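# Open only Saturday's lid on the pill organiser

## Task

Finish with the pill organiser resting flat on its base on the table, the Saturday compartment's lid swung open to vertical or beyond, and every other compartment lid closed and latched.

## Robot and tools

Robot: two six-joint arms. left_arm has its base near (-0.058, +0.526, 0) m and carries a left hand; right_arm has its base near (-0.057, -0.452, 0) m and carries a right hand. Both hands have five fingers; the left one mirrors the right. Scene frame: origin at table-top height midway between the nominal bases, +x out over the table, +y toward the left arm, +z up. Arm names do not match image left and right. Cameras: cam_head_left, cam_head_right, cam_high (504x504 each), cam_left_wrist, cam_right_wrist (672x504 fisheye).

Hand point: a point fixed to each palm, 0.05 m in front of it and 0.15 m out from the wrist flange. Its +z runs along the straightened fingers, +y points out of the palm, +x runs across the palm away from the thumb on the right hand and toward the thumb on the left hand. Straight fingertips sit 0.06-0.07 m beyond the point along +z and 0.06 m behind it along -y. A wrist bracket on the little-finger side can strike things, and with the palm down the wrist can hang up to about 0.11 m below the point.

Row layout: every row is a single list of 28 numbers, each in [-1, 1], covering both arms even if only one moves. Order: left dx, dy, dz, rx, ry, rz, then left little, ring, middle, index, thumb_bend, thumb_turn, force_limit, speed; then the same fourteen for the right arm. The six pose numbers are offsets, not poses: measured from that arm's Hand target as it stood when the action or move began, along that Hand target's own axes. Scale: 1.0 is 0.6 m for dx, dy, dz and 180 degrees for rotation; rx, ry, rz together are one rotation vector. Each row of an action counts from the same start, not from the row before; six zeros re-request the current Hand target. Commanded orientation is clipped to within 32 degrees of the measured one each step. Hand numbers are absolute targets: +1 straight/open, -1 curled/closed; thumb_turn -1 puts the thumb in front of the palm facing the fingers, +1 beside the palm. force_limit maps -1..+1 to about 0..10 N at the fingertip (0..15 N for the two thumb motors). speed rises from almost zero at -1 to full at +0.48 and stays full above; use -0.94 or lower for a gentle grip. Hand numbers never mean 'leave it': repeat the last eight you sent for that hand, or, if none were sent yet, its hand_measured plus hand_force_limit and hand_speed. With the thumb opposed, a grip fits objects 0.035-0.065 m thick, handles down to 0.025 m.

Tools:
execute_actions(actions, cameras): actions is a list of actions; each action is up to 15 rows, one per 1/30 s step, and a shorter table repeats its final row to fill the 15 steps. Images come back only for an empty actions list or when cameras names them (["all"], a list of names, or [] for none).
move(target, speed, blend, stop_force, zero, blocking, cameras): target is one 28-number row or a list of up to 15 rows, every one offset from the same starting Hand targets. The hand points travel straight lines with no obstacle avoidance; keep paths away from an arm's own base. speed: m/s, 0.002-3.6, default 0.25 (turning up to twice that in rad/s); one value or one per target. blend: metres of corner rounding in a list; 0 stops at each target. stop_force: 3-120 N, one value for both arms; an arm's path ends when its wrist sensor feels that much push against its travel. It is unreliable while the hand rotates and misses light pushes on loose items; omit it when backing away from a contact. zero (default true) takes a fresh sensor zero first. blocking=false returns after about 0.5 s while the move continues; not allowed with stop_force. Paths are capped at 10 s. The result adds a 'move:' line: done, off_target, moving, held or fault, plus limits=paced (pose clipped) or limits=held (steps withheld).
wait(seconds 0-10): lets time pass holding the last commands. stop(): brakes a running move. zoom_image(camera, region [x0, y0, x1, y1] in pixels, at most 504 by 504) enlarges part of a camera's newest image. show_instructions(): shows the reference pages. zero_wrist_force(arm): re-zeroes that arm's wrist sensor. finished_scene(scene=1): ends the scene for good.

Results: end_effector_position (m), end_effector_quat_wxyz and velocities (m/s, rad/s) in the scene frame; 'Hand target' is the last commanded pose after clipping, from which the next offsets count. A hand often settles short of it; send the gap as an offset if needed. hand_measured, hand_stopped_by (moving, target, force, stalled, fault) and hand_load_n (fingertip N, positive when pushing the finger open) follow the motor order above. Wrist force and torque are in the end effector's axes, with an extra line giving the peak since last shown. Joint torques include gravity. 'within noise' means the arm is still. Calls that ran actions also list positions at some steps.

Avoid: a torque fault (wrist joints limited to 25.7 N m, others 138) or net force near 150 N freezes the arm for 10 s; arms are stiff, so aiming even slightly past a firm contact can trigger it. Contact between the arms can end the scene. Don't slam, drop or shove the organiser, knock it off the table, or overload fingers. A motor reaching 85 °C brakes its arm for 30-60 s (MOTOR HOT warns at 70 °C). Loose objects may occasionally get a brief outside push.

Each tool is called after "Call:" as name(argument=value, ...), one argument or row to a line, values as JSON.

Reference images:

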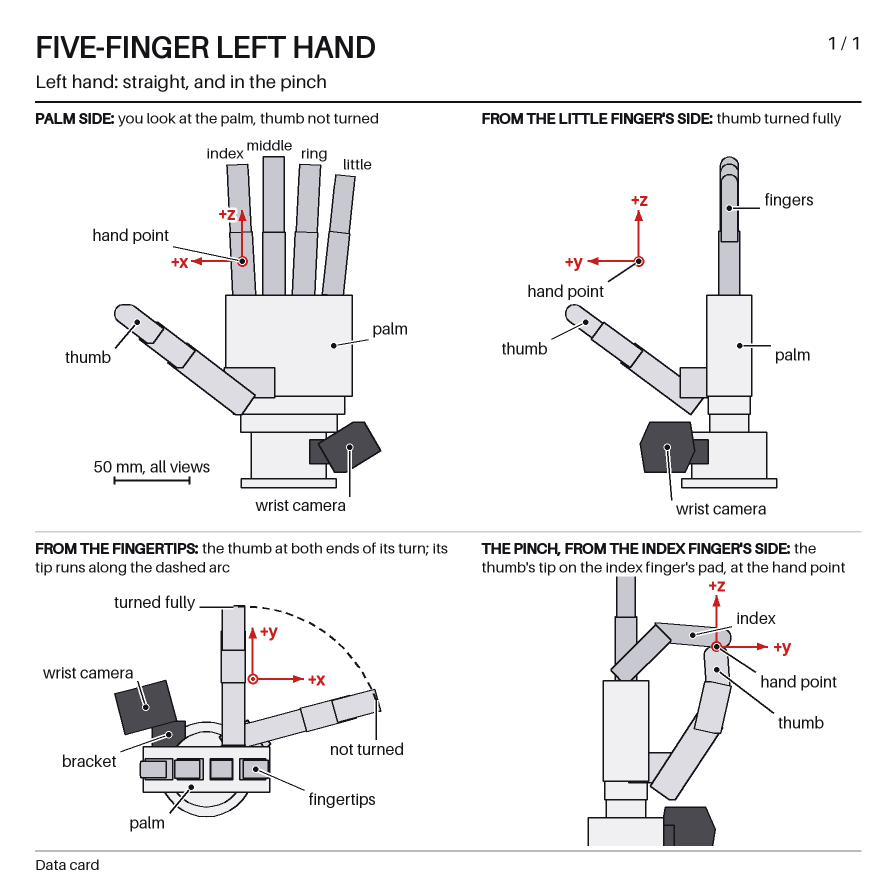

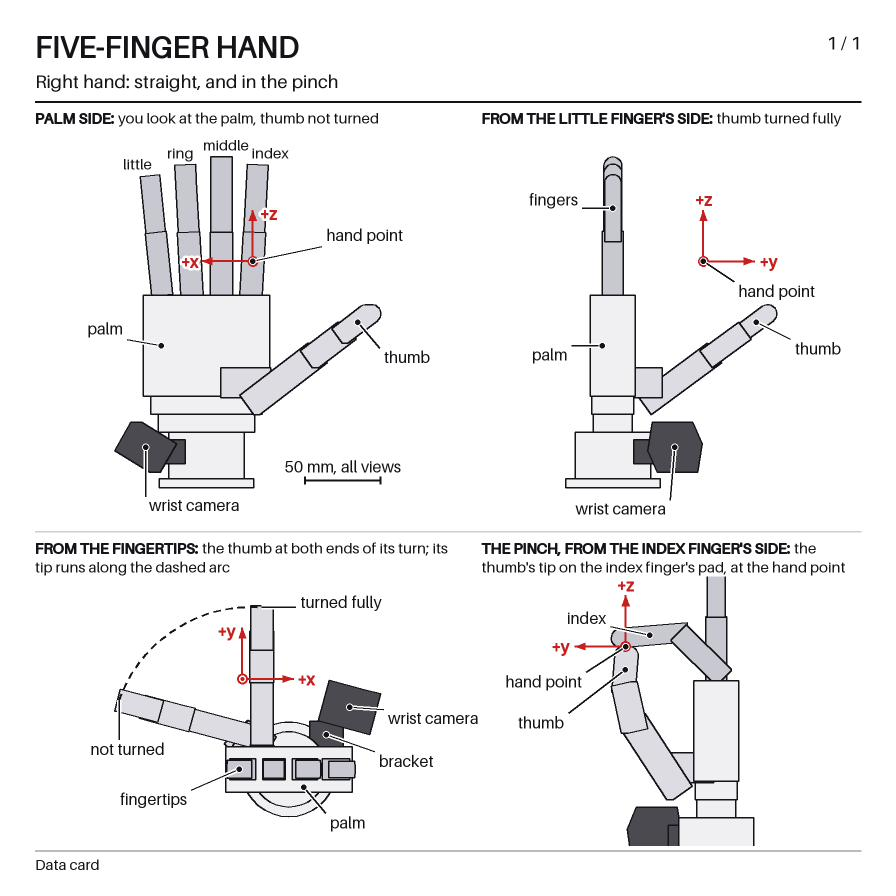

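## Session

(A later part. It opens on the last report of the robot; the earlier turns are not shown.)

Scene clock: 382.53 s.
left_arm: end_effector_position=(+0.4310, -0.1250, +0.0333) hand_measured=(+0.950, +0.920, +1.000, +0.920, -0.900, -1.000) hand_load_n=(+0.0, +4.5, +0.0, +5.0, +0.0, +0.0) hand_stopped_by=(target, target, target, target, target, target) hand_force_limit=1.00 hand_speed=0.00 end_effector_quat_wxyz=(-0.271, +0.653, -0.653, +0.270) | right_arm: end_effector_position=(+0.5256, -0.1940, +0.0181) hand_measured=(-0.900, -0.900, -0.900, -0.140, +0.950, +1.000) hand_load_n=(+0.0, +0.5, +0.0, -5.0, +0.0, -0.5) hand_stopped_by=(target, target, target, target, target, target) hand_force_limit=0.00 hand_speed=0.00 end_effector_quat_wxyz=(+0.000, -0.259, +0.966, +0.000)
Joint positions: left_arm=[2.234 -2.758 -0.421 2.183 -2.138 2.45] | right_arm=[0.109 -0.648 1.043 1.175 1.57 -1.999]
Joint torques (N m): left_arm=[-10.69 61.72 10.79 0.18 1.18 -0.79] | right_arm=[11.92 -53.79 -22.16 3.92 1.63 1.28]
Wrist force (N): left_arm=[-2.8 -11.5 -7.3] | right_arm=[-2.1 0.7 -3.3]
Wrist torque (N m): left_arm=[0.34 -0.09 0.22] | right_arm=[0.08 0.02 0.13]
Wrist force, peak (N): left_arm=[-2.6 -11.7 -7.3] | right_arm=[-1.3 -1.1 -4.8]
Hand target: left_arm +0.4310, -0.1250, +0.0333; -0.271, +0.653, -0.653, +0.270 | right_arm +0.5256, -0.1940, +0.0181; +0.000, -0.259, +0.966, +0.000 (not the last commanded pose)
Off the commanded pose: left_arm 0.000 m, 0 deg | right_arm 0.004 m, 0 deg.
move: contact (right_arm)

Call:
move(
  target=[
    [0,0,0,0,0,0,0.95,0.92,1,0.92,-0.9,-1,1,0,0,0,-0.004,0,0,0,-0.9,-0.9,-0.9,-0.14,0.95,1,0,0],
    [0,0,0,0,0,0,0.95,0.92,1,0.92,-0.9,-1,1,0,0,0.0583,-0.004,0,0,0,-0.9,-0.9,-0.9,-0.14,0.95,1,0,0],
  ],
  speed=[0.03,0.05],
)

Call:
move(
  target=[0,0,0,0,0,0,0.95,0.92,1,0.92,-0.9,-1,1,0,-0.0267,0,0,0,0,0,-0.9,-0.9,-0.9,-0.14,0.95,1,0,0],
  speed=0.006,
  stop_force=3,
  cameras=["cam_right_wrist"],
)

Call:
zoom_image(
  camera="cam_right_wrist",
  region=[250, 170, 450, 330],
)

Scene clock: 387.90 s.
left_arm: end_effector_position=(+0.4310, -0.1250, +0.0333) hand_measured=(+0.950, +0.920, +1.000, +0.920, -0.900, -1.000) hand_load_n=(+0.0, +5.0, +0.0, +5.0, +0.0, +0.0) hand_stopped_by=(target, target, target, target, target, target) hand_force_limit=1.00 hand_speed=0.00 end_effector_quat_wxyz=(-0.271, +0.653, -0.653, +0.270) | right_arm: end_effector_position=(+0.5082, -0.1640, +0.0205) hand_measured=(-0.900, -0.900, -0.900, -0.140, +0.950, +1.000) hand_load_n=(+0.0, +0.5, +0.0, +0.0, +0.0, +0.0) hand_stopped_by=(target, target, target, target, target, target) hand_force_limit=0.00 hand_speed=0.00 end_effector_quat_wxyz=(+0.000, -0.259, +0.966, +0.000)
Joint positions: left_arm=[2.234 -2.758 -0.421 2.183 -2.138 2.45] | right_arm=[0.163 -0.667 1.072 1.165 1.57 -1.945]
Joint torques (N m): left_arm=[-10.91 62.06 10.26 0.17 1.21 -0.9] | right_arm=[11.62 -55.92 -8.72 0.36 1.17 2.4]
Wrist force (N): left_arm=[-2.6 -11.4 -7.5] | right_arm=[-0.9 1.4 1.2]
Wrist torque (N m): left_arm=[0.36 -0.12 0.22] | right_arm=[0.08 -0.01 0.04]
Wrist force, peak (N): left_arm=[-2.6 -11.7 -7.3] | right_arm=[-2.4 0.6 -3.4]
Hand target: left_arm +0.4310, -0.1250, +0.0333; -0.271, +0.653, -0.653, +0.270 | right_arm +0.5081, -0.1638, +0.0205; +0.000, -0.259, +0.966, +0.000
Off the commanded pose: left_arm 0.000 m, 0 deg | right_arm 0.000 m, 0 deg.
move: done

Scene clock: 391.47 s.
left_arm: end_effector_position=(+0.4310, -0.1250, +0.0333) hand_measured=(+0.950, +0.920, +1.000, +0.920, -0.900, -1.000) hand_load_n=(+0.0, +5.0, +0.0, +3.5, +0.0, +0.0) hand_stopped_by=(target, target, target, target, target, target) hand_force_limit=1.00 hand_speed=0.00 end_effector_quat_wxyz=(-0.271, +0.653, -0.653, +0.270) | right_arm: end_effector_position=(+0.5220, -0.1557, +0.0205) hand_measured=(-0.900, -0.900, -0.900, -0.140, +0.950, +1.000) hand_load_n=(+0.0, +0.0, +0.5, +0.5, +0.0, +0.0) hand_stopped_by=(target, target, target, target, target, target) hand_force_limit=0.00 hand_speed=0.00 end_effector_quat_wxyz=(+0.000, -0.259, +0.966, +0.000)
Joint positions: left_arm=[2.234 -2.758 -0.421 2.183 -2.138 2.45] | right_arm=[0.173 -0.626 0.992 1.203 1.57 -1.935]
Joint torques (N m): left_arm=[-10.84 62.3 11.45 0.15 1.17 -0.74] | right_arm=[12.61 -38.11 -24.59 3.49 1.86 2.48]
Wrist force (N): left_arm=[-3.0 -10.1 -7.4] | right_arm=[1.2 0.5 0.9]
Wrist torque (N m): left_arm=[0.34 -0.11 0.22] | right_arm=[0.08 0.06 0.02]
Wrist force, peak (N): left_arm=[-3.0 -11.5 -8.0] | right_arm=[-1.3 1.6 1.5]
Hand target: left_arm +0.4310, -0.1250, +0.0333; -0.271, +0.653, -0.653, +0.270 | right_arm +0.5220, -0.1557, +0.0205; +0.000, -0.259, +0.966, +0.000
Off the commanded pose: left_arm 0.000 m, 0 deg | right_arm 0.000 m, 0 deg.
move: done
camera_calibration:
cam_right_wrist: T_world_to_cam=[[-0.73382, 0.679333, 0.00391078, 0.48644], [0.567747, 0.610102, 0.552665, -0.221094], [0.373058, 0.407777, -0.833394, 0.00381472], [0, 0, 0, 1]] pos_world=[0.481061, -0.197121, 0.123468]
Images, in order (width x height): cam_right_wrist 672x504.

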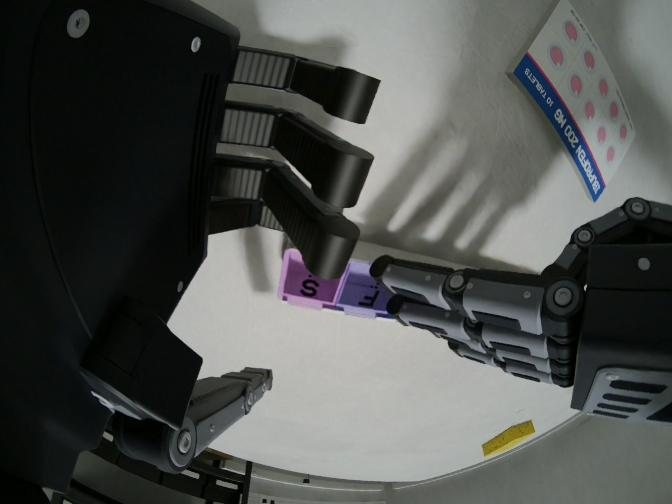

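Scaled by 2.520 from the camera's 672x504 image, which has a finer 960x720 frame.

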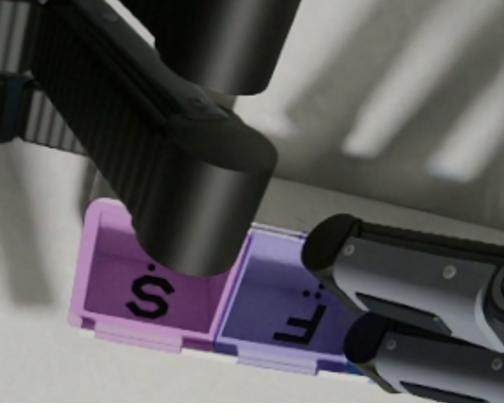

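Call:
move(
  target=[0,0,0,0,0,0,0.95,0.92,1,0.92,-0.9,-1,1,0,-0.0015,0,-0.02,0,0,0,-0.9,-0.9,-0.9,-0.14,0.95,1,0,0],
  speed=0.006,
  stop_force=10,
  cameras=["cam_right_wrist","cam_high"],
)

Call:
zoom_image(
  camera="cam_right_wrist",
  region=[250, 170, 450, 330],
)

Scene clock: 396.13 s.
left_arm: end_effector_position=(+0.4310, -0.1250, +0.0333) hand_measured=(+0.950, +0.920, +1.000, +0.920, -0.900, -1.000) hand_load_n=(+0.0, +5.0, +0.5, +2.5, +0.0, +0.0) hand_stopped_by=(target, target, target, target, target, target) hand_force_limit=1.00 hand_speed=0.00 end_effector_quat_wxyz=(-0.271, +0.653, -0.653, +0.270) | right_arm: end_effector_position=(+0.5227, -0.1553, +0.0325) hand_measured=(-0.900, -0.900, -0.900, -0.140, +0.950, +1.000) hand_load_n=(+0.0, +0.0, +0.0, +1.5, +0.0, +0.0) hand_stopped_by=(target, target, target, target, target, target) hand_force_limit=0.00 hand_speed=0.00 end_effector_quat_wxyz=(+0.000, -0.259, +0.966, +0.000)
Joint positions: left_arm=[2.234 -2.758 -0.421 2.183 -2.138 2.45] | right_arm=[0.173 -0.635 0.978 1.227 1.57 -1.935]
Joint torques (N m): left_arm=[-10.8 61.62 12.15 0.17 1.19 -0.58] | right_arm=[12.43 -58.06 -24.58 3.61 1.47 2.43]
Wrist force (N): left_arm=[-2.2 -9.4 -7.3] | right_arm=[0.9 0.8 1.5]
Wrist torque (N m): left_arm=[0.34 -0.13 0.26] | right_arm=[0.05 0.02 0.02]
Wrist force, peak (N): left_arm=[-2.9 -10.3 -7.8] | right_arm=[0.7 1.5 5.8]
Hand target: left_arm +0.4310, -0.1250, +0.0333; -0.271, +0.653, -0.653, +0.270 | right_arm +0.5227, -0.1553, +0.0325; +0.000, -0.259, +0.966, +0.000
Off the commanded pose: left_arm 0.000 m, 0 deg | right_arm 0.000 m, 0 deg.
move: done
camera_calibration:
cam_right_wrist: T_world_to_cam=[[-0.73382, 0.679333, 0.00391078, 0.48664], [0.567747, 0.610102, 0.552665, -0.228485], [0.373058, 0.407777, -0.833394, 0.0133131], [0, 0, 0, 1]] pos_world=[0.481861, -0.196621, 0.135468]
Images, in order (width x height): cam_high 504x504, cam_right_wrist 672x504.

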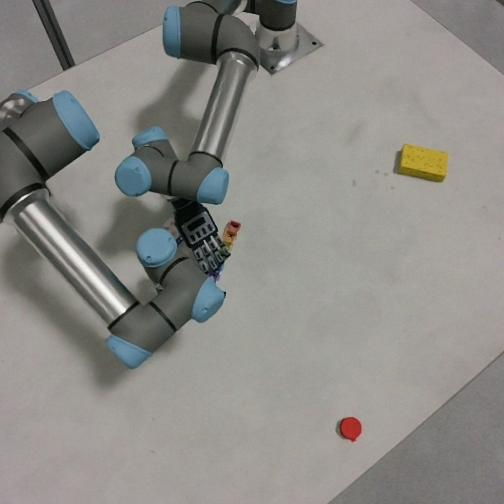

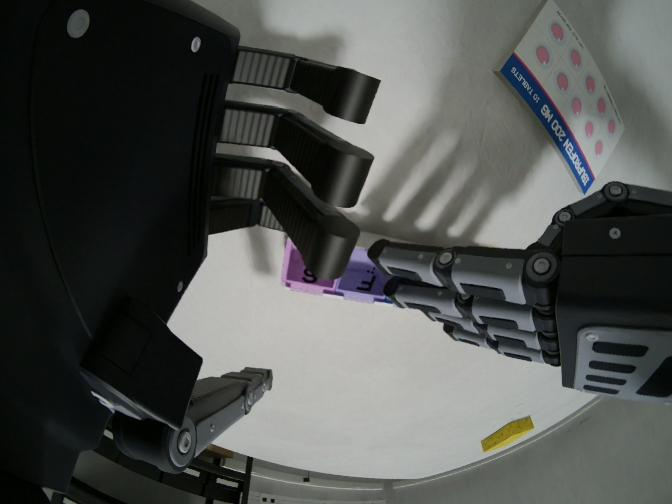

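Scaled by 2.520 from the camera's 672x504 image, which has a finer 960x720 frame.

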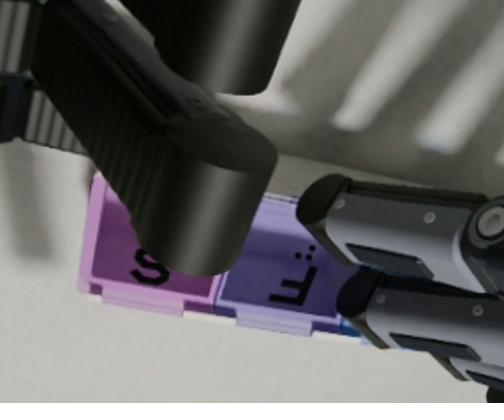

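Call:
move(
  target=[
    [0,0,0,0,0,0,0.95,0.92,1,0.92,-0.9,-1,1,0,0.033,0,0,0,0,0,-0.9,-0.9,-0.9,-0.14,0.95,1,0,0],
    [0,-0.0589,-0.0589,0,0,0,0.95,0.92,1,0.92,-0.9,-1,1,0,0.033,-0.1,-0.04,0,0,0,-0.9,-0.9,-0.9,-0.14,0.95,1,0,0],
    [0,-0.0589,-0.0589,0,0,0,-0.7,-0.7,-0.7,1,-0.9,-1,1,0,0.033,-0.1,-0.04,0,0,0,-0.9,-0.9,-0.9,-0.14,0.95,1,0,0],
  ],
  speed=[0.05,0.08,0.1],
  cameras=["cam_right_wrist","cam_high","cam_left_wrist"],
)

Call:
zoom_image(
  camera="cam_high",
  region=[170, 210, 260, 310],
)

Call:
zoom_image(
  camera="cam_right_wrist",
  region=[300, 230, 480, 350],
)

Call:
zoom_image(
  camera="cam_left_wrist",
  region=[180, 0, 460, 250],
)

Scene clock: 421.47 s.
left_arm: end_effector_position=(+0.4310, -0.1250, +0.0833) hand_measured=(-0.700, -0.700, +0.112, +1.000, -0.900, -1.000) hand_load_n=(+0.0, +0.0, +12.0, +0.0, -0.5, +12.5) hand_stopped_by=(target, target, force, target, target, target) hand_force_limit=1.00 hand_speed=0.00 end_effector_quat_wxyz=(-0.271, +0.653, -0.653, +0.270) | right_arm: end_effector_position=(+0.5356, -0.2172, +0.0564) hand_measured=(-0.900, -0.900, -0.900, -0.140, +0.950, +1.000) hand_load_n=(+0.0, +0.0, +0.0, +0.0, +0.0, +0.0) hand_stopped_by=(target, target, target, target, target, target) hand_force_limit=0.00 hand_speed=0.00 end_effector_quat_wxyz=(+0.000, -0.259, +0.966, +0.000)
Joint positions: left_arm=[2.234 -2.769 -0.27 2.044 -2.138 2.45] | right_arm=[0.07 -0.677 0.994 1.253 1.57 -2.038]
Joint torques (N m): left_arm=[-8.52 53.37 26.49 -3.52 -2.08 -2.12] | right_arm=[-10.45 -37.01 -24.36 3.84 -2 -2.15]
Wrist force (N): left_arm=[-0.7 0.7 -1.5] | right_arm=[-1.2 1.4 1.3]
Wrist torque (N m): left_arm=[-0.04 0.08 0.15] | right_arm=[0.08 0.02 0.12]
Wrist force, peak (N): left_arm=[-2.2 -9.6 -7.5] | right_arm=[0.7 1.4 2.6]
Hand target: left_arm +0.4310, -0.1250, +0.0833; -0.271, +0.653, -0.653, +0.270 | right_arm +0.5356, -0.2172, +0.0564; +0.000, -0.259, +0.966, +0.000
Off the commanded pose: left_arm 0.000 m, 0 deg | right_arm 0.000 m, 0 deg.
move: done
camera_calibration:
cam_left_wrist: T_world_to_cam=[[0.694702, -0.288257, 0.659012, -0.383619], [-0.510483, -0.843042, 0.169376, 0.11041], [0.506751, -0.45408, -0.732813, -0.100683], [0, 0, 0, 1]] pos_world=[0.373884, -0.063219, 0.160328]
cam_right_wrist: T_world_to_cam=[[-0.73382, 0.679333, 0.00391078, 0.537991], [0.567747, 0.610102, 0.552665, -0.211196], [0.373058, 0.407777, -0.833394, 0.0536975], [0, 0, 0, 1]] pos_world=[0.494661, -0.258521, 0.159368]
Images, in order (width x height): cam_high 504x504, cam_left_wrist 672x504, cam_right_wrist 672x504.

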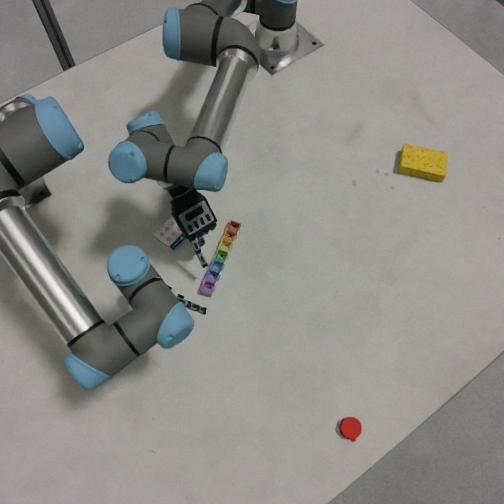

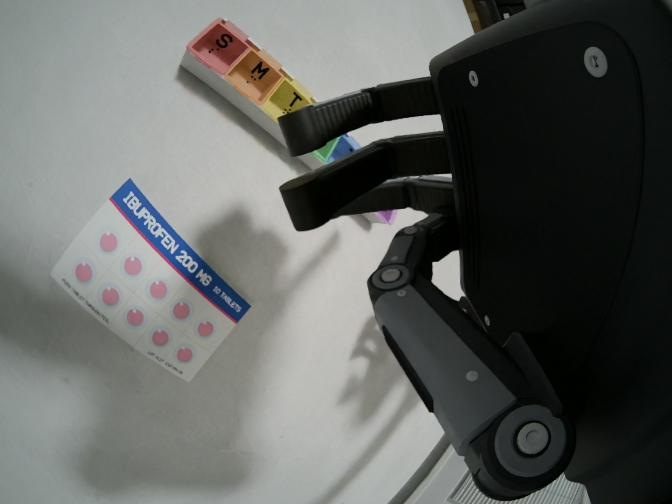

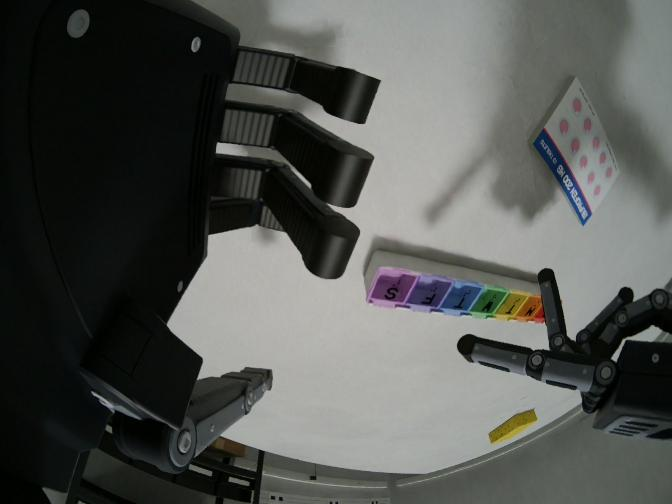

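Scaled by 5.040 from the camera's 504x504 image, which has a finer 720x720 frame.

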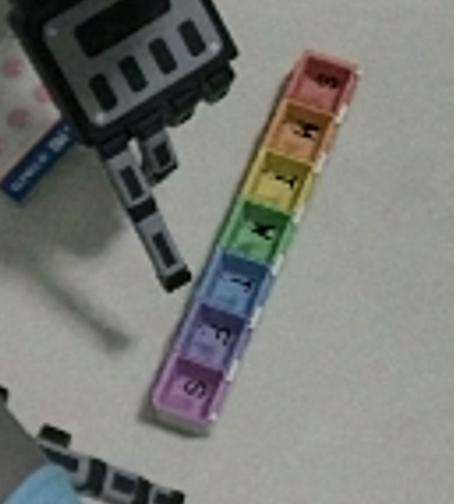

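Scaled by 2.800 from the camera's 672x504 image, which has a finer 960x720 frame.

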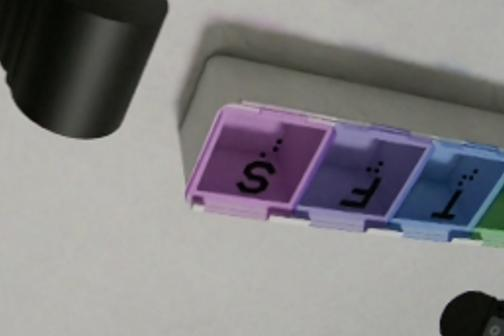

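Scaled by 1.800 from the camera's 672x504 image, which has a finer 960x720 frame.

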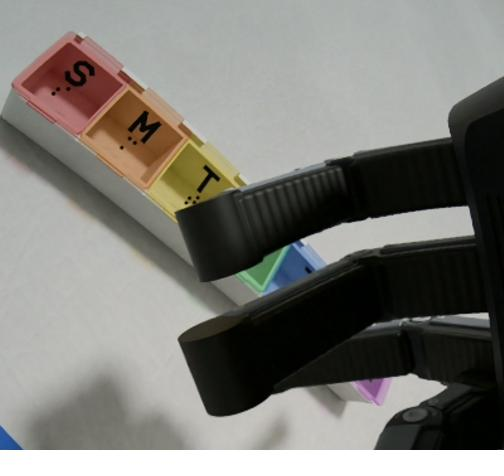

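Call:
move(
  target=[
    [0,0,0,0,0,0,-0.7,-0.7,0.9,1,-0.9,-1,0,0,0,0,0,0,0,0,-0.9,-0.9,-0.9,-0.14,0.95,1,0,0],
    [0,0,0,0,0,0,-0.7,-0.7,0.9,1,0.95,-1,0,0,0,0,0,0,0,0,-0.9,-0.9,-0.9,-0.14,0.95,1,0,0],
    [0,0,0,0,0,0,-0.7,-0.7,-0.65,1,0.95,-1,0,0,0,0,0,0,0,0,-0.9,-0.9,-0.9,-0.14,0.95,1,0,0],
  ],
  cameras=["cam_left_wrist"],
)

Scene clock: 438.90 s.
left_arm: end_effector_position=(+0.4310, -0.1250, +0.0833) hand_measured=(-0.700, -0.700, -0.650, +1.000, +0.950, -1.000) hand_load_n=(+0.0, +0.0, +0.0, +0.0, +0.0, +0.0) hand_stopped_by=(target, target, target, target, target, target) hand_force_limit=0.00 hand_speed=0.00 end_effector_quat_wxyz=(-0.271, +0.653, -0.653, +0.270) | right_arm: end_effector_position=(+0.5356, -0.2172, +0.0564) hand_measured=(-0.900, -0.900, -0.900, -0.140, +0.950, +1.000) hand_load_n=(+0.0, +0.0, +0.0, +0.5, +0.0, +0.5) hand_stopped_by=(target, target, target, target, target, target) hand_force_limit=0.00 hand_speed=0.00 end_effector_quat_wxyz=(+0.000, -0.259, +0.966, +0.000)
Joint positions: left_arm=[2.234 -2.769 -0.27 2.044 -2.138 2.45] | right_arm=[0.07 -0.677 0.994 1.253 1.57 -2.038]
Joint torques (N m): left_arm=[-8.11 54.03 24.07 -2.16 -1.77 -2.1] | right_arm=[-10.19 -36.58 -24.04 3.91 -2 -2.15]
Wrist force (N): left_arm=[-0.8 0.9 -1.4] | right_arm=[-1.2 1.2 1.4]
Wrist torque (N m): left_arm=[-0.01 0.09 0.15] | right_arm=[0.06 0.03 0.12]
Wrist force, peak (N): left_arm=[-0.8 0.8 -1.7] | right_arm=[-1.2 1.6 1.3]
Hand target: left_arm +0.4310, -0.1250, +0.0833; -0.271, +0.653, -0.653, +0.270 | right_arm +0.5356, -0.2172, +0.0564; +0.000, -0.259, +0.966, +0.000
Off the commanded pose: left_arm 0.000 m, 0 deg | right_arm 0.000 m, 0 deg.
move: done
camera_calibration:
cam_left_wrist: T_world_to_cam=[[0.694702, -0.288257, 0.659012, -0.383619], [-0.510483, -0.843042, 0.169376, 0.11041], [0.506751, -0.45408, -0.732813, -0.100683], [0, 0, 0, 1]] pos_world=[0.373884, -0.063219, 0.160328]
Images, in order (width x height): cam_left_wrist 672x504.

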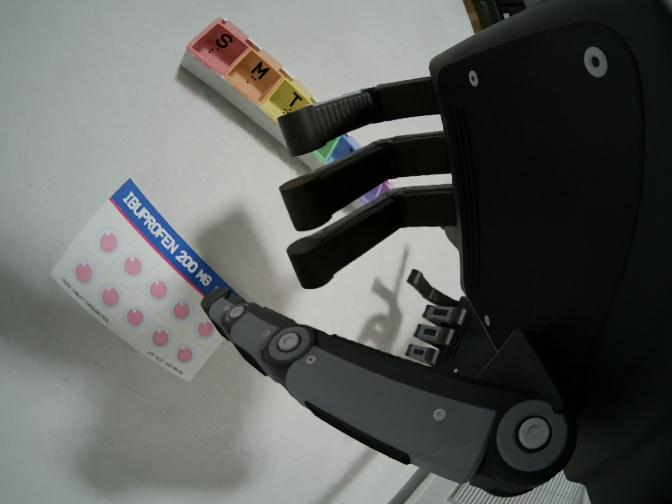

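Call:
zoom_image(
  camera="cam_left_wrist",
  region=[380, 250, 480, 370],
)

Call:
move(
  target=[
    [-0.01,0.0343,0.056,0,0,0,-0.7,-0.7,-0.65,1,0.95,-1,0,0,0,0,0,0,0,0,-0.9,-0.9,-0.9,-0.14,0.95,1,0,0],
  ],
  speed=0.08,
  cameras=["cam_left_wrist","cam_high","cam_right_wrist"],
)

Call:
zoom_image(
  camera="cam_right_wrist",
  region=[340, 230, 560, 370],
)

Call:
zoom_image(
  camera="cam_high",
  region=[170, 210, 260, 310],
)

Scaled by 4.200 from the camera's 672x504 image, which has a finer 960x720 frame.

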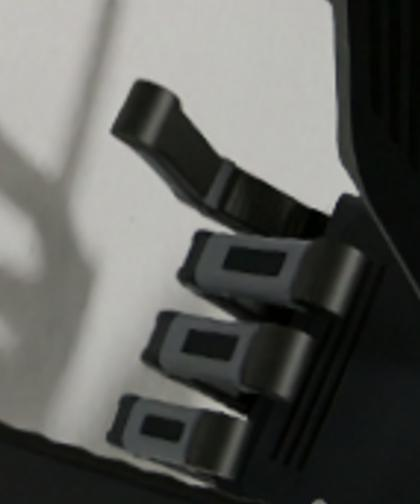

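Scene clock: 442.67 s.
left_arm: end_effector_position=(+0.4402, -0.1191, +0.0450) hand_measured=(-0.700, -0.700, -0.650, +1.000, +0.950, -1.000) hand_load_n=(+0.0, +0.0, +0.0, +0.0, +0.0, +0.0) hand_stopped_by=(target, target, target, target, target, target) hand_force_limit=0.00 hand_speed=0.00 end_effector_quat_wxyz=(-0.271, +0.653, -0.653, +0.270) | right_arm: end_effector_position=(+0.5356, -0.2172, +0.0564) hand_measured=(-0.900, -0.900, -0.900, -0.140, +0.950, +1.000) hand_load_n=(+0.0, +0.5, +0.0, +0.0, +0.0, +0.0) hand_stopped_by=(target, target, target, target, target, target) hand_force_limit=0.00 hand_speed=0.00 end_effector_quat_wxyz=(+0.000, -0.259, +0.966, +0.000)
Joint positions: left_arm=[2.25 -2.75 -0.404 2.167 -2.13 2.465] | right_arm=[0.07 -0.677 0.994 1.253 1.57 -2.038]
Joint torques (N m): left_arm=[12.78 73.24 13.53 0.94 1.04 1.95] | right_arm=[-9.65 -37.13 -24.05 3.91 -1.99 -2.08]
Wrist force (N): left_arm=[-0.9 0.7 -1.5] | right_arm=[-1.1 1.2 1.2]
Wrist torque (N m): left_arm=[0.00 0.12 0.01] | right_arm=[0.06 0.02 0.12]
Wrist force, peak (N): left_arm=[-0.8 0.8 -1.9] | right_arm=[-1.5 1.2 1.5]
Hand target: left_arm +0.4402, -0.1190, +0.0450; -0.271, +0.653, -0.653, +0.270 | right_arm +0.5356, -0.2172, +0.0564; +0.000, -0.259, +0.966, +0.000
Off the commanded pose: left_arm 0.000 m, 0 deg | right_arm 0.000 m, 0 deg.
move: done
camera_calibration:
cam_left_wrist: T_world_to_cam=[[0.69475, -0.2883, 0.658943, -0.363053], [-0.510431, -0.843088, 0.169302, 0.126638], [0.506737, -0.453968, -0.732892, -0.130665], [0, 0, 0, 1]] pos_world=[0.383084, -0.0572184, 0.122028]
cam_right_wrist: T_world_to_cam=[[-0.73382, 0.679333, 0.00391078, 0.537991], [0.567747, 0.610102, 0.552665, -0.211196], [0.373058, 0.407777, -0.833394, 0.0536975], [0, 0, 0, 1]] pos_world=[0.494661, -0.258521, 0.159368]
Images, in order (width x height): cam_high 504x504, cam_left_wrist 672x504, cam_right_wrist 672x504.

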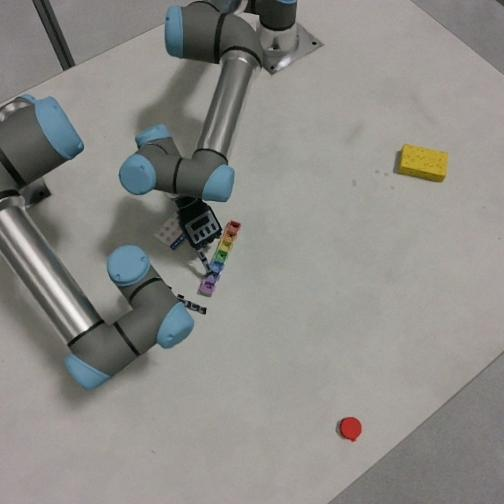

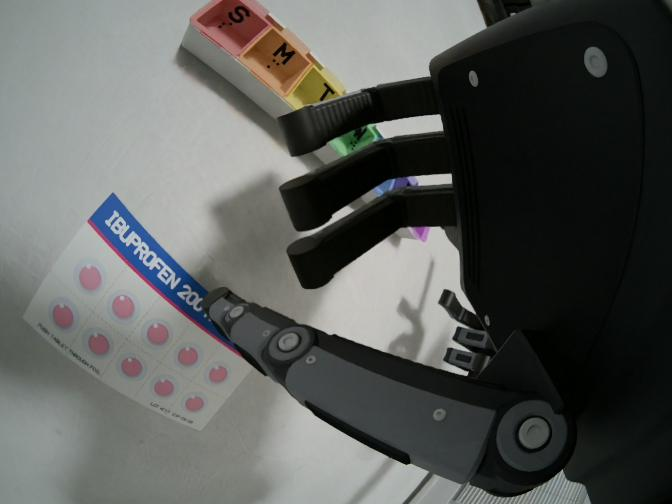

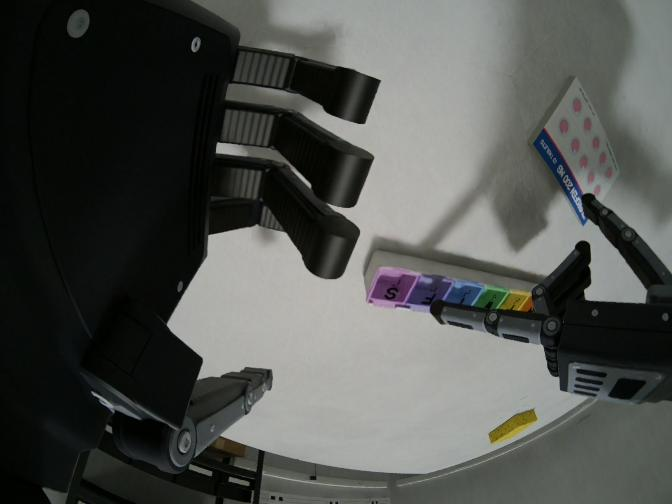

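Scaled by 2.291 from the camera's 672x504 image, which has a finer 960x720 frame.

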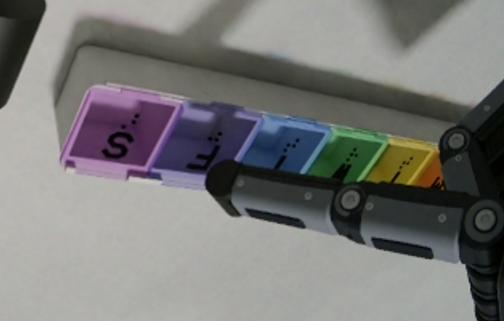

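Scaled by 5.040 from the camera's 504x504 image, which has a finer 720x720 frame.

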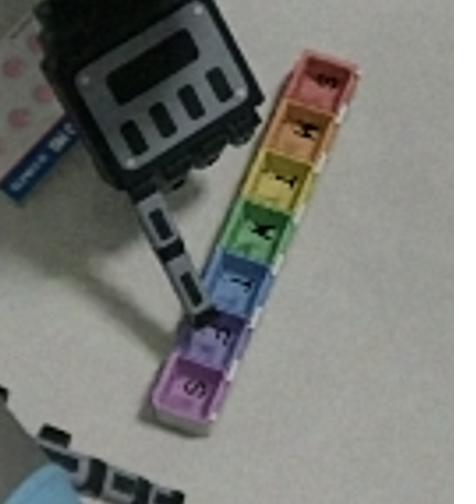

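Call:
move(
  target=[0,0.0354,0.0354,0,0,0,-0.7,-0.7,-0.65,1,0.95,-1,0,0,0,0,0,0,0,0,-0.9,-0.9,-0.9,-0.14,0.95,1,0,0],
  speed=0.006,
  stop_force=20,
  cameras=["cam_right_wrist","cam_high"],
)

Call:
zoom_image(
  camera="cam_high",
  region=[170, 210, 260, 310],
)

Call:
zoom_image(
  camera="cam_right_wrist",
  region=[340, 230, 560, 370],
)

Scene clock: 448.83 s.
left_arm: end_effector_position=(+0.4403, -0.1191, +0.0290) hand_measured=(-0.700, -0.700, -0.650, +1.000, +0.950, -1.000) hand_load_n=(+0.0, +0.5, +0.0, +1.0, +0.0, +0.0) hand_stopped_by=(target, target, target, target, target, target) hand_force_limit=0.00 hand_speed=0.00 end_effector_quat_wxyz=(-0.271, +0.653, -0.653, +0.270) | right_arm: end_effector_position=(+0.5356, -0.2172, +0.0564) hand_measured=(-0.900, -0.900, -0.900, -0.140, +0.950, +1.000) hand_load_n=(+0.0, +0.0, +0.0, +0.0, +0.0, +0.0) hand_stopped_by=(target, target, target, target, target, target) hand_force_limit=0.00 hand_speed=0.00 end_effector_quat_wxyz=(+0.000, -0.259, +0.966, +0.000)
Joint positions: left_arm=[2.25 -2.753 -0.439 2.205 -2.13 2.465] | right_arm=[0.07 -0.677 0.994 1.253 1.57 -2.038]
Joint torques (N m): left_arm=[6.93 42.24 19.43 -4.05 2.47 -0.82] | right_arm=[-10.06 -37.28 -23.89 3.91 -1.86 -2.08]
Wrist force (N): left_arm=[-2.2 -10.3 -17.3] | right_arm=[-1.4 1.2 1.2]
Wrist torque (N m): left_arm=[1.08 0.03 0.06] | right_arm=[0.07 0.06 0.11]
Wrist force, peak (N): left_arm=[-2.3 -14.1 -22.3] | right_arm=[-1.3 1.5 1.4]
Hand target: left_arm +0.4403, -0.1191, +0.0290; -0.271, +0.653, -0.653, +0.270 (not the last commanded pose) | right_arm +0.5356, -0.2172, +0.0564; +0.000, -0.259, +0.966, +0.000
Off the commanded pose: left_arm 0.014 m, 0 deg | right_arm 0.000 m, 0 deg.
move: contact (left_arm)
camera_calibration:
cam_right_wrist: T_world_to_cam=[[-0.73382, 0.679333, 0.00391078, 0.537991], [0.567747, 0.610102, 0.552665, -0.211196], [0.373058, 0.407777, -0.833394, 0.0536975], [0, 0, 0, 1]] pos_world=[0.494661, -0.258521, 0.159368]
Images, in order (width x height): cam_high 504x504, cam_right_wrist 672x504.

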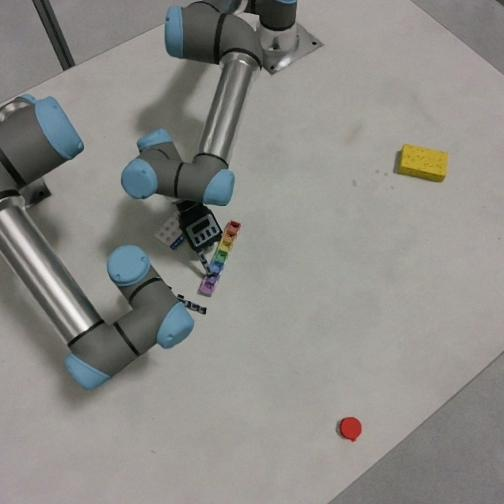

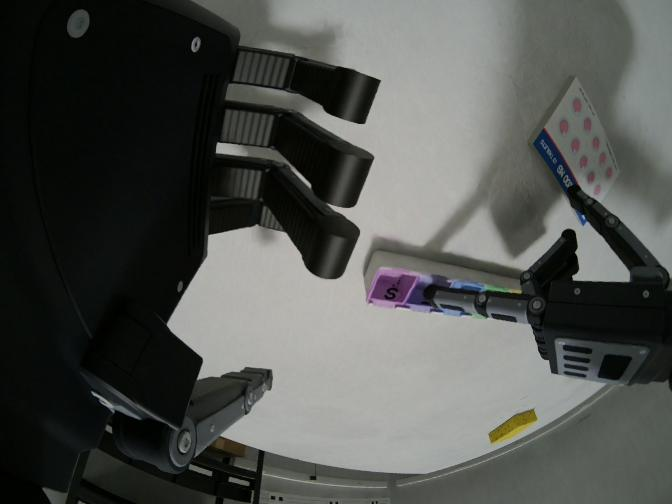

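Scaled by 5.040 from the camera's 504x504 image, which has a finer 720x720 frame.

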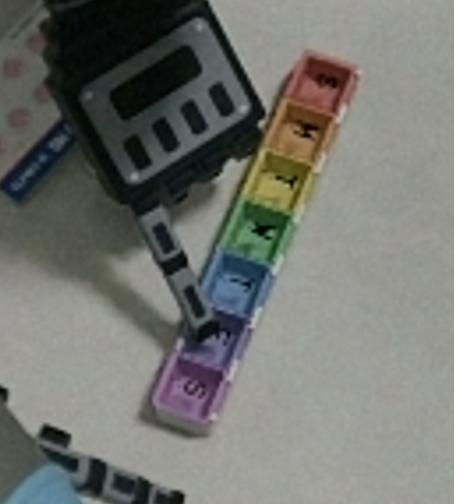

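Scaled by 2.291 from the camera's 672x504 image, which has a finer 960x720 frame.

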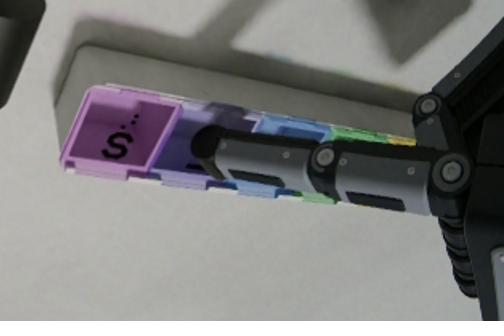

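Call:
move(
  target=[
    [0,0,0,0,0,0,-0.7,-0.7,-0.65,1,0.95,-1,0,0,-0.0182,0.043,0.0598,0,0,-0.0278,-0.9,-0.9,-0.9,-0.14,0.95,1,0,0],
    [0,0,0,0,0,0,-0.7,-0.7,-0.65,1,0.95,-1,0,0,-0.0132,0.1012,0.0598,0,0,-0.0278,-0.9,-0.9,-0.9,-0.14,0.95,1,0,0],
  ],
  speed=[0.07,0.05],
)

Call:
move(
  target=[0,0,0,0,0,0,-0.7,-0.7,-0.65,1,0.95,-1,0,0,-0.0267,0,0,0,0,0,-0.9,-0.9,-0.9,-0.14,0.95,1,0,0],
  speed=0.006,
  stop_force=4,
  cameras=["cam_right_wrist","cam_left_wrist"],
)

Call:
zoom_image(
  camera="cam_right_wrist",
  region=[250, 170, 450, 330],
)

Call:
zoom_image(
  camera="cam_left_wrist",
  region=[370, 150, 500, 330],
)

Scene clock: 454.53 s.
left_arm: end_effector_position=(+0.4403, -0.1191, +0.0290) hand_measured=(-0.700, -0.700, -0.650, +1.000, +0.950, -1.000) hand_load_n=(+0.0, +0.0, +0.0, +1.0, +0.0, +0.0) hand_stopped_by=(target, target, target, target, target, target) hand_force_limit=0.00 hand_speed=0.00 end_effector_quat_wxyz=(-0.271, +0.653, -0.653, +0.270) | right_arm: end_effector_position=(+0.5122, -0.1608, +0.0206) hand_measured=(-0.900, -0.900, -0.900, -0.140, +0.950, +1.000) hand_load_n=(+0.0, +0.5, +0.0, +0.0, +0.0, +0.0) hand_stopped_by=(target, target, target, target, target, target) hand_force_limit=0.00 hand_speed=0.00 end_effector_quat_wxyz=(+0.001, -0.301, +0.954, +0.000)
Joint positions: left_arm=[2.25 -2.753 -0.439 2.205 -2.13 2.465] | right_arm=[0.167 -0.64 1.019 1.19 1.57 -2.029]
Joint torques (N m): left_arm=[10.87 57.81 19.55 -3.9 2.5 2.07] | right_arm=[11.23 -56.73 -8.28 0.27 1.74 2.54]
Wrist force (N): left_arm=[-2.1 -11.8 -18.2] | right_arm=[-1.1 1.3 1.3]
Wrist torque (N m): left_arm=[0.99 0.04 0.06] | right_arm=[0.07 0.02 0.03]
Wrist force, peak (N): left_arm=[-2.2 -11.9 -18.3] | right_arm=[-1.5 1.6 1.6]
Hand target: left_arm +0.4403, -0.1191, +0.0290; -0.271, +0.653, -0.653, +0.270 | right_arm +0.5121, -0.1606, +0.0206; +0.001, -0.301, +0.954, +0.000
Off the commanded pose: left_arm 0.000 m, 0 deg | right_arm 0.000 m, 0 deg.
move: done

Scene clock: 458.17 s.
left_arm: end_effector_position=(+0.4403, -0.1190, +0.0290) hand_measured=(-0.700, -0.700, -0.650, +1.000, +0.950, -1.000) hand_load_n=(+0.5, +0.0, +0.0, +1.5, -0.5, +0.0) hand_stopped_by=(target, target, target, target, target, target) hand_force_limit=0.00 hand_speed=0.00 end_effector_quat_wxyz=(-0.271, +0.653, -0.653, +0.270) | right_arm: end_effector_position=(+0.5232, -0.1528, +0.0206) hand_measured=(-0.900, -0.900, -0.900, -0.140, +0.950, +1.000) hand_load_n=(+0.0, +0.0, +0.0, +0.0, +0.0, +0.0) hand_stopped_by=(target, target, target, target, target, target) hand_force_limit=0.00 hand_speed=0.00 end_effector_quat_wxyz=(+0.001, -0.301, +0.954, +0.000)
Joint positions: left_arm=[2.25 -2.753 -0.439 2.205 -2.13 2.465] | right_arm=[0.177 -0.604 0.95 1.224 1.57 -2.019]
Joint torques (N m): left_arm=[-8.46 57.79 19.03 -3.76 2.64 2.05] | right_arm=[-9.72 -58.11 -8.4 0.3 1.12 -1.75]
Wrist force (N): left_arm=[-4.8 -16.1 -10.4] | right_arm=[-1.1 1.5 1.3]
Wrist torque (N m): left_arm=[0.65 -0.05 -0.06] | right_arm=[0.09 0.05 0.01]
Wrist force, peak (N): left_arm=[-2.1 -11.7 -18.5] | right_arm=[3.0 0.1 1.6]
Hand target: left_arm +0.4403, -0.1191, +0.0290; -0.271, +0.653, -0.653, +0.270 | right_arm +0.5232, -0.1528, +0.0206; +0.001, -0.301, +0.954, +0.000 (not the last commanded pose)
Off the commanded pose: left_arm 0.000 m, 0 deg | right_arm 0.002 m, 0 deg.
move: contact (right_arm)
camera_calibration:
cam_left_wrist: T_world_to_cam=[[0.694598, -0.288165, 0.659163, -0.352537], [-0.51044, -0.84308, 0.169313, 0.129401], [0.506937, -0.454067, -0.732692, -0.142546], [0, 0, 0, 1]] pos_world=[0.383185, -0.057219, 0.106028]
cam_right_wrist: T_world_to_cam=[[-0.790228, 0.612801, 0.00372155, 0.504701], [0.512323, 0.657302, 0.552702, -0.187474], [0.33625, 0.438668, -0.83337, 0.0261936], [0, 0, 0, 1]] pos_world=[0.486068, -0.197545, 0.123568]
Images, in order (width x height): cam_left_wrist 672x504, cam_right_wrist 672x504.

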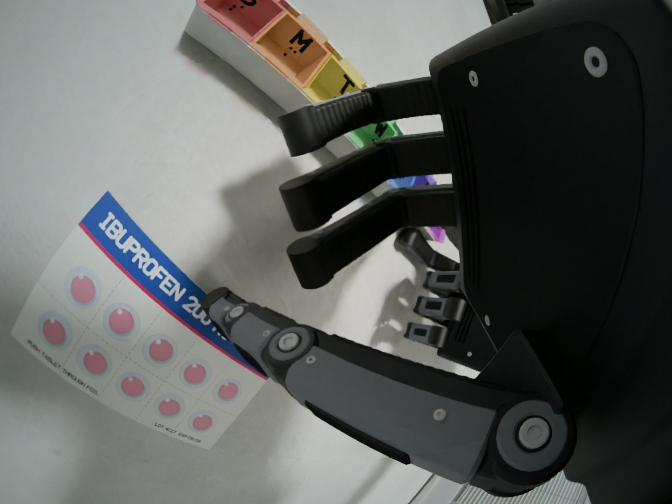

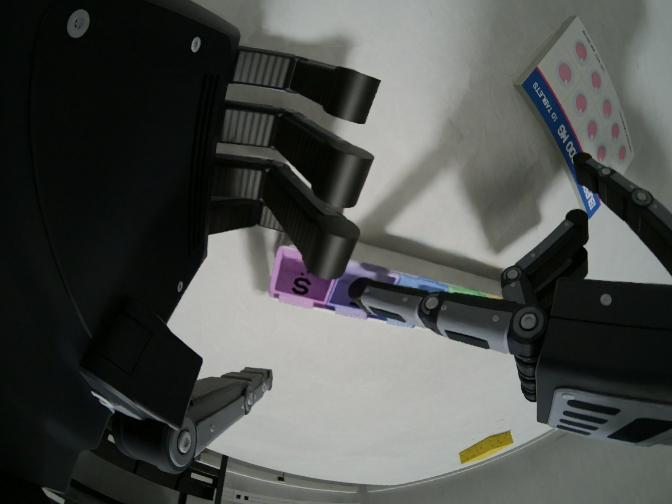

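Scaled by 2.520 from the camera's 672x504 image, which has a finer 960x720 frame.

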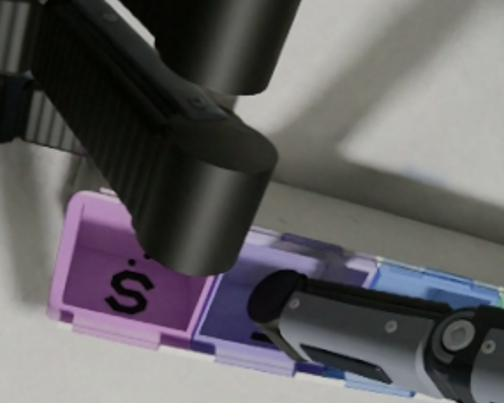

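Scaled by 2.800 from the camera's 672x504 image, which has a finer 960x720 frame.

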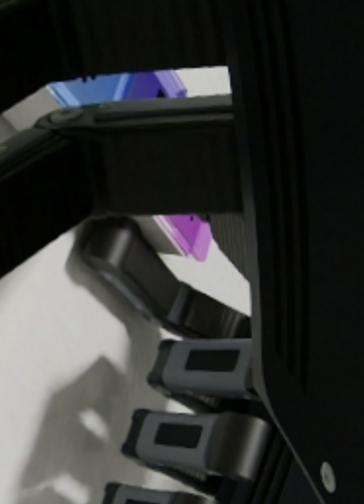

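Call:
move(
  target=[0,0,0,0,0,0,-0.7,-0.7,-0.65,1,0.95,-1,0,0,-0.0025,0,-0.0183,0,0,0,-0.9,-0.9,-0.9,-0.14,0.95,1,0,0],
  speed=0.006,
  stop_force=12,
  cameras=["cam_right_wrist","cam_left_wrist"],
)

Call:
zoom_image(
  camera="cam_right_wrist",
  region=[250, 170, 450, 330],
)

Call:
zoom_image(
  camera="cam_left_wrist",
  region=[370, 150, 500, 330],
)

Scene clock: 465.67 s.
left_arm: end_effector_position=(+0.4403, -0.1191, +0.0290) hand_measured=(-0.700, -0.700, -0.650, +1.000, +0.950, -1.000) hand_load_n=(+0.0, +0.0, +0.0, +2.0, +0.0, +0.0) hand_stopped_by=(target, target, target, target, target, target) hand_force_limit=0.00 hand_speed=0.00 end_effector_quat_wxyz=(-0.271, +0.653, -0.653, +0.270) | right_arm: end_effector_position=(+0.5244, -0.1520, +0.0316) hand_measured=(-0.900, -0.900, -0.900, -0.140, +0.950, +1.000) hand_load_n=(+0.0, +0.0, +0.0, +2.0, -0.5, +0.0) hand_stopped_by=(target, target, target, target, target, target) hand_force_limit=0.00 hand_speed=0.00 end_effector_quat_wxyz=(+0.001, -0.301, +0.954, +0.000)
Joint positions: left_arm=[2.25 -2.753 -0.439 2.205 -2.13 2.465] | right_arm=[0.178 -0.611 0.933 1.247 1.57 -2.018]
Joint torques (N m): left_arm=[-12.43 57.91 18.3 -3.64 2.64 1.99] | right_arm=[12.71 -59.36 -26.21 3.03 -0.6 2.71]
Wrist force (N): left_arm=[-4.1 -16.5 -9.2] | right_arm=[3.5 1.3 3.5]
Wrist torque (N m): left_arm=[0.63 -0.07 -0.01] | right_arm=[0.05 0.07 0.02]
Wrist force, peak (N): left_arm=[-3.9 -17.7 -9.9] | right_arm=[3.4 1.8 5.2]
Hand target: left_arm +0.4403, -0.1191, +0.0290; -0.271, +0.653, -0.653, +0.270 | right_arm +0.5244, -0.1520, +0.0316; +0.001, -0.301, +0.954, +0.000
Off the commanded pose: left_arm 0.000 m, 0 deg | right_arm 0.000 m, 0 deg.
move: done
camera_calibration:
cam_left_wrist: T_world_to_cam=[[0.694618, -0.288183, 0.659133, -0.352473], [-0.510509, -0.843019, 0.169412, 0.129369], [0.506839, -0.45417, -0.732696, -0.142464], [0, 0, 0, 1]] pos_world=[0.383085, -0.0572195, 0.106027]
cam_right_wrist: T_world_to_cam=[[-0.790228, 0.612801, 0.00372155, 0.505118], [0.512323, 0.657302, 0.552702, -0.194694], [0.33625, 0.438668, -0.83337, 0.0346063], [0, 0, 0, 1]] pos_world=[0.487268, -0.196745, 0.134568]
Images, in order (width x height): cam_left_wrist 672x504, cam_right_wrist 672x504.

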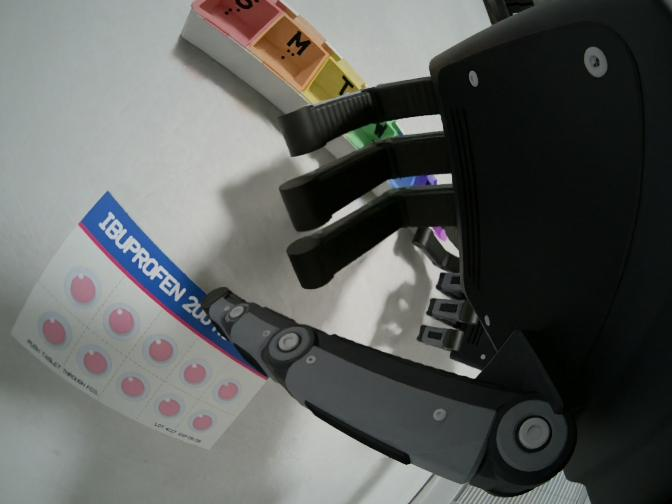

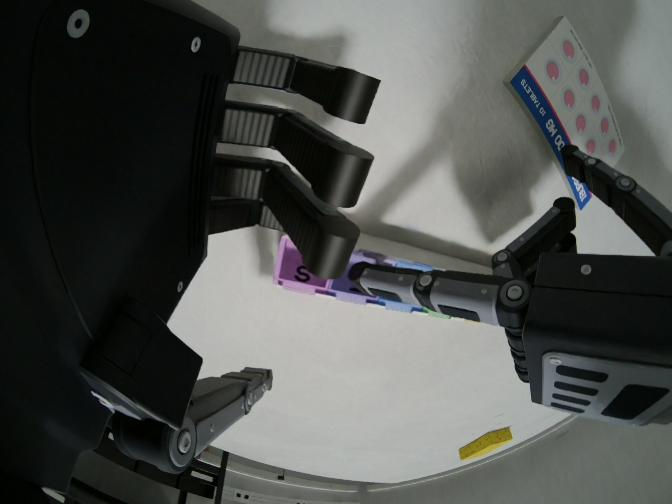

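Scaled by 2.520 from the camera's 672x504 image, which has a finer 960x720 frame.

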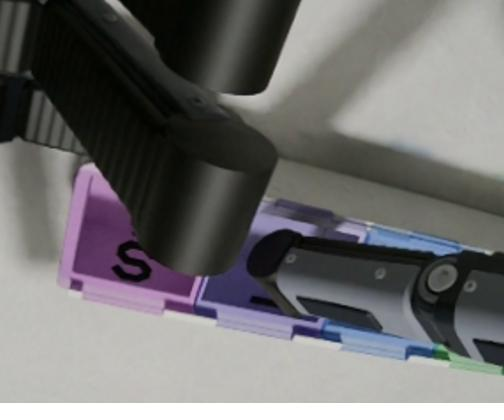

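Scaled by 2.800 from the camera's 672x504 image, which has a finer 960x720 frame.

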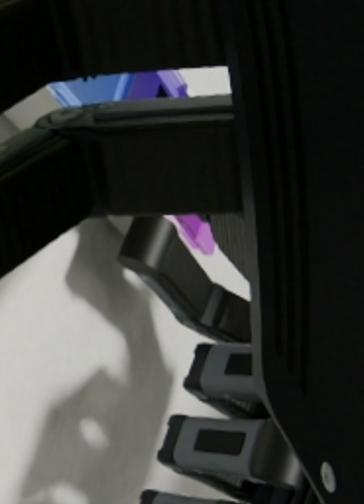

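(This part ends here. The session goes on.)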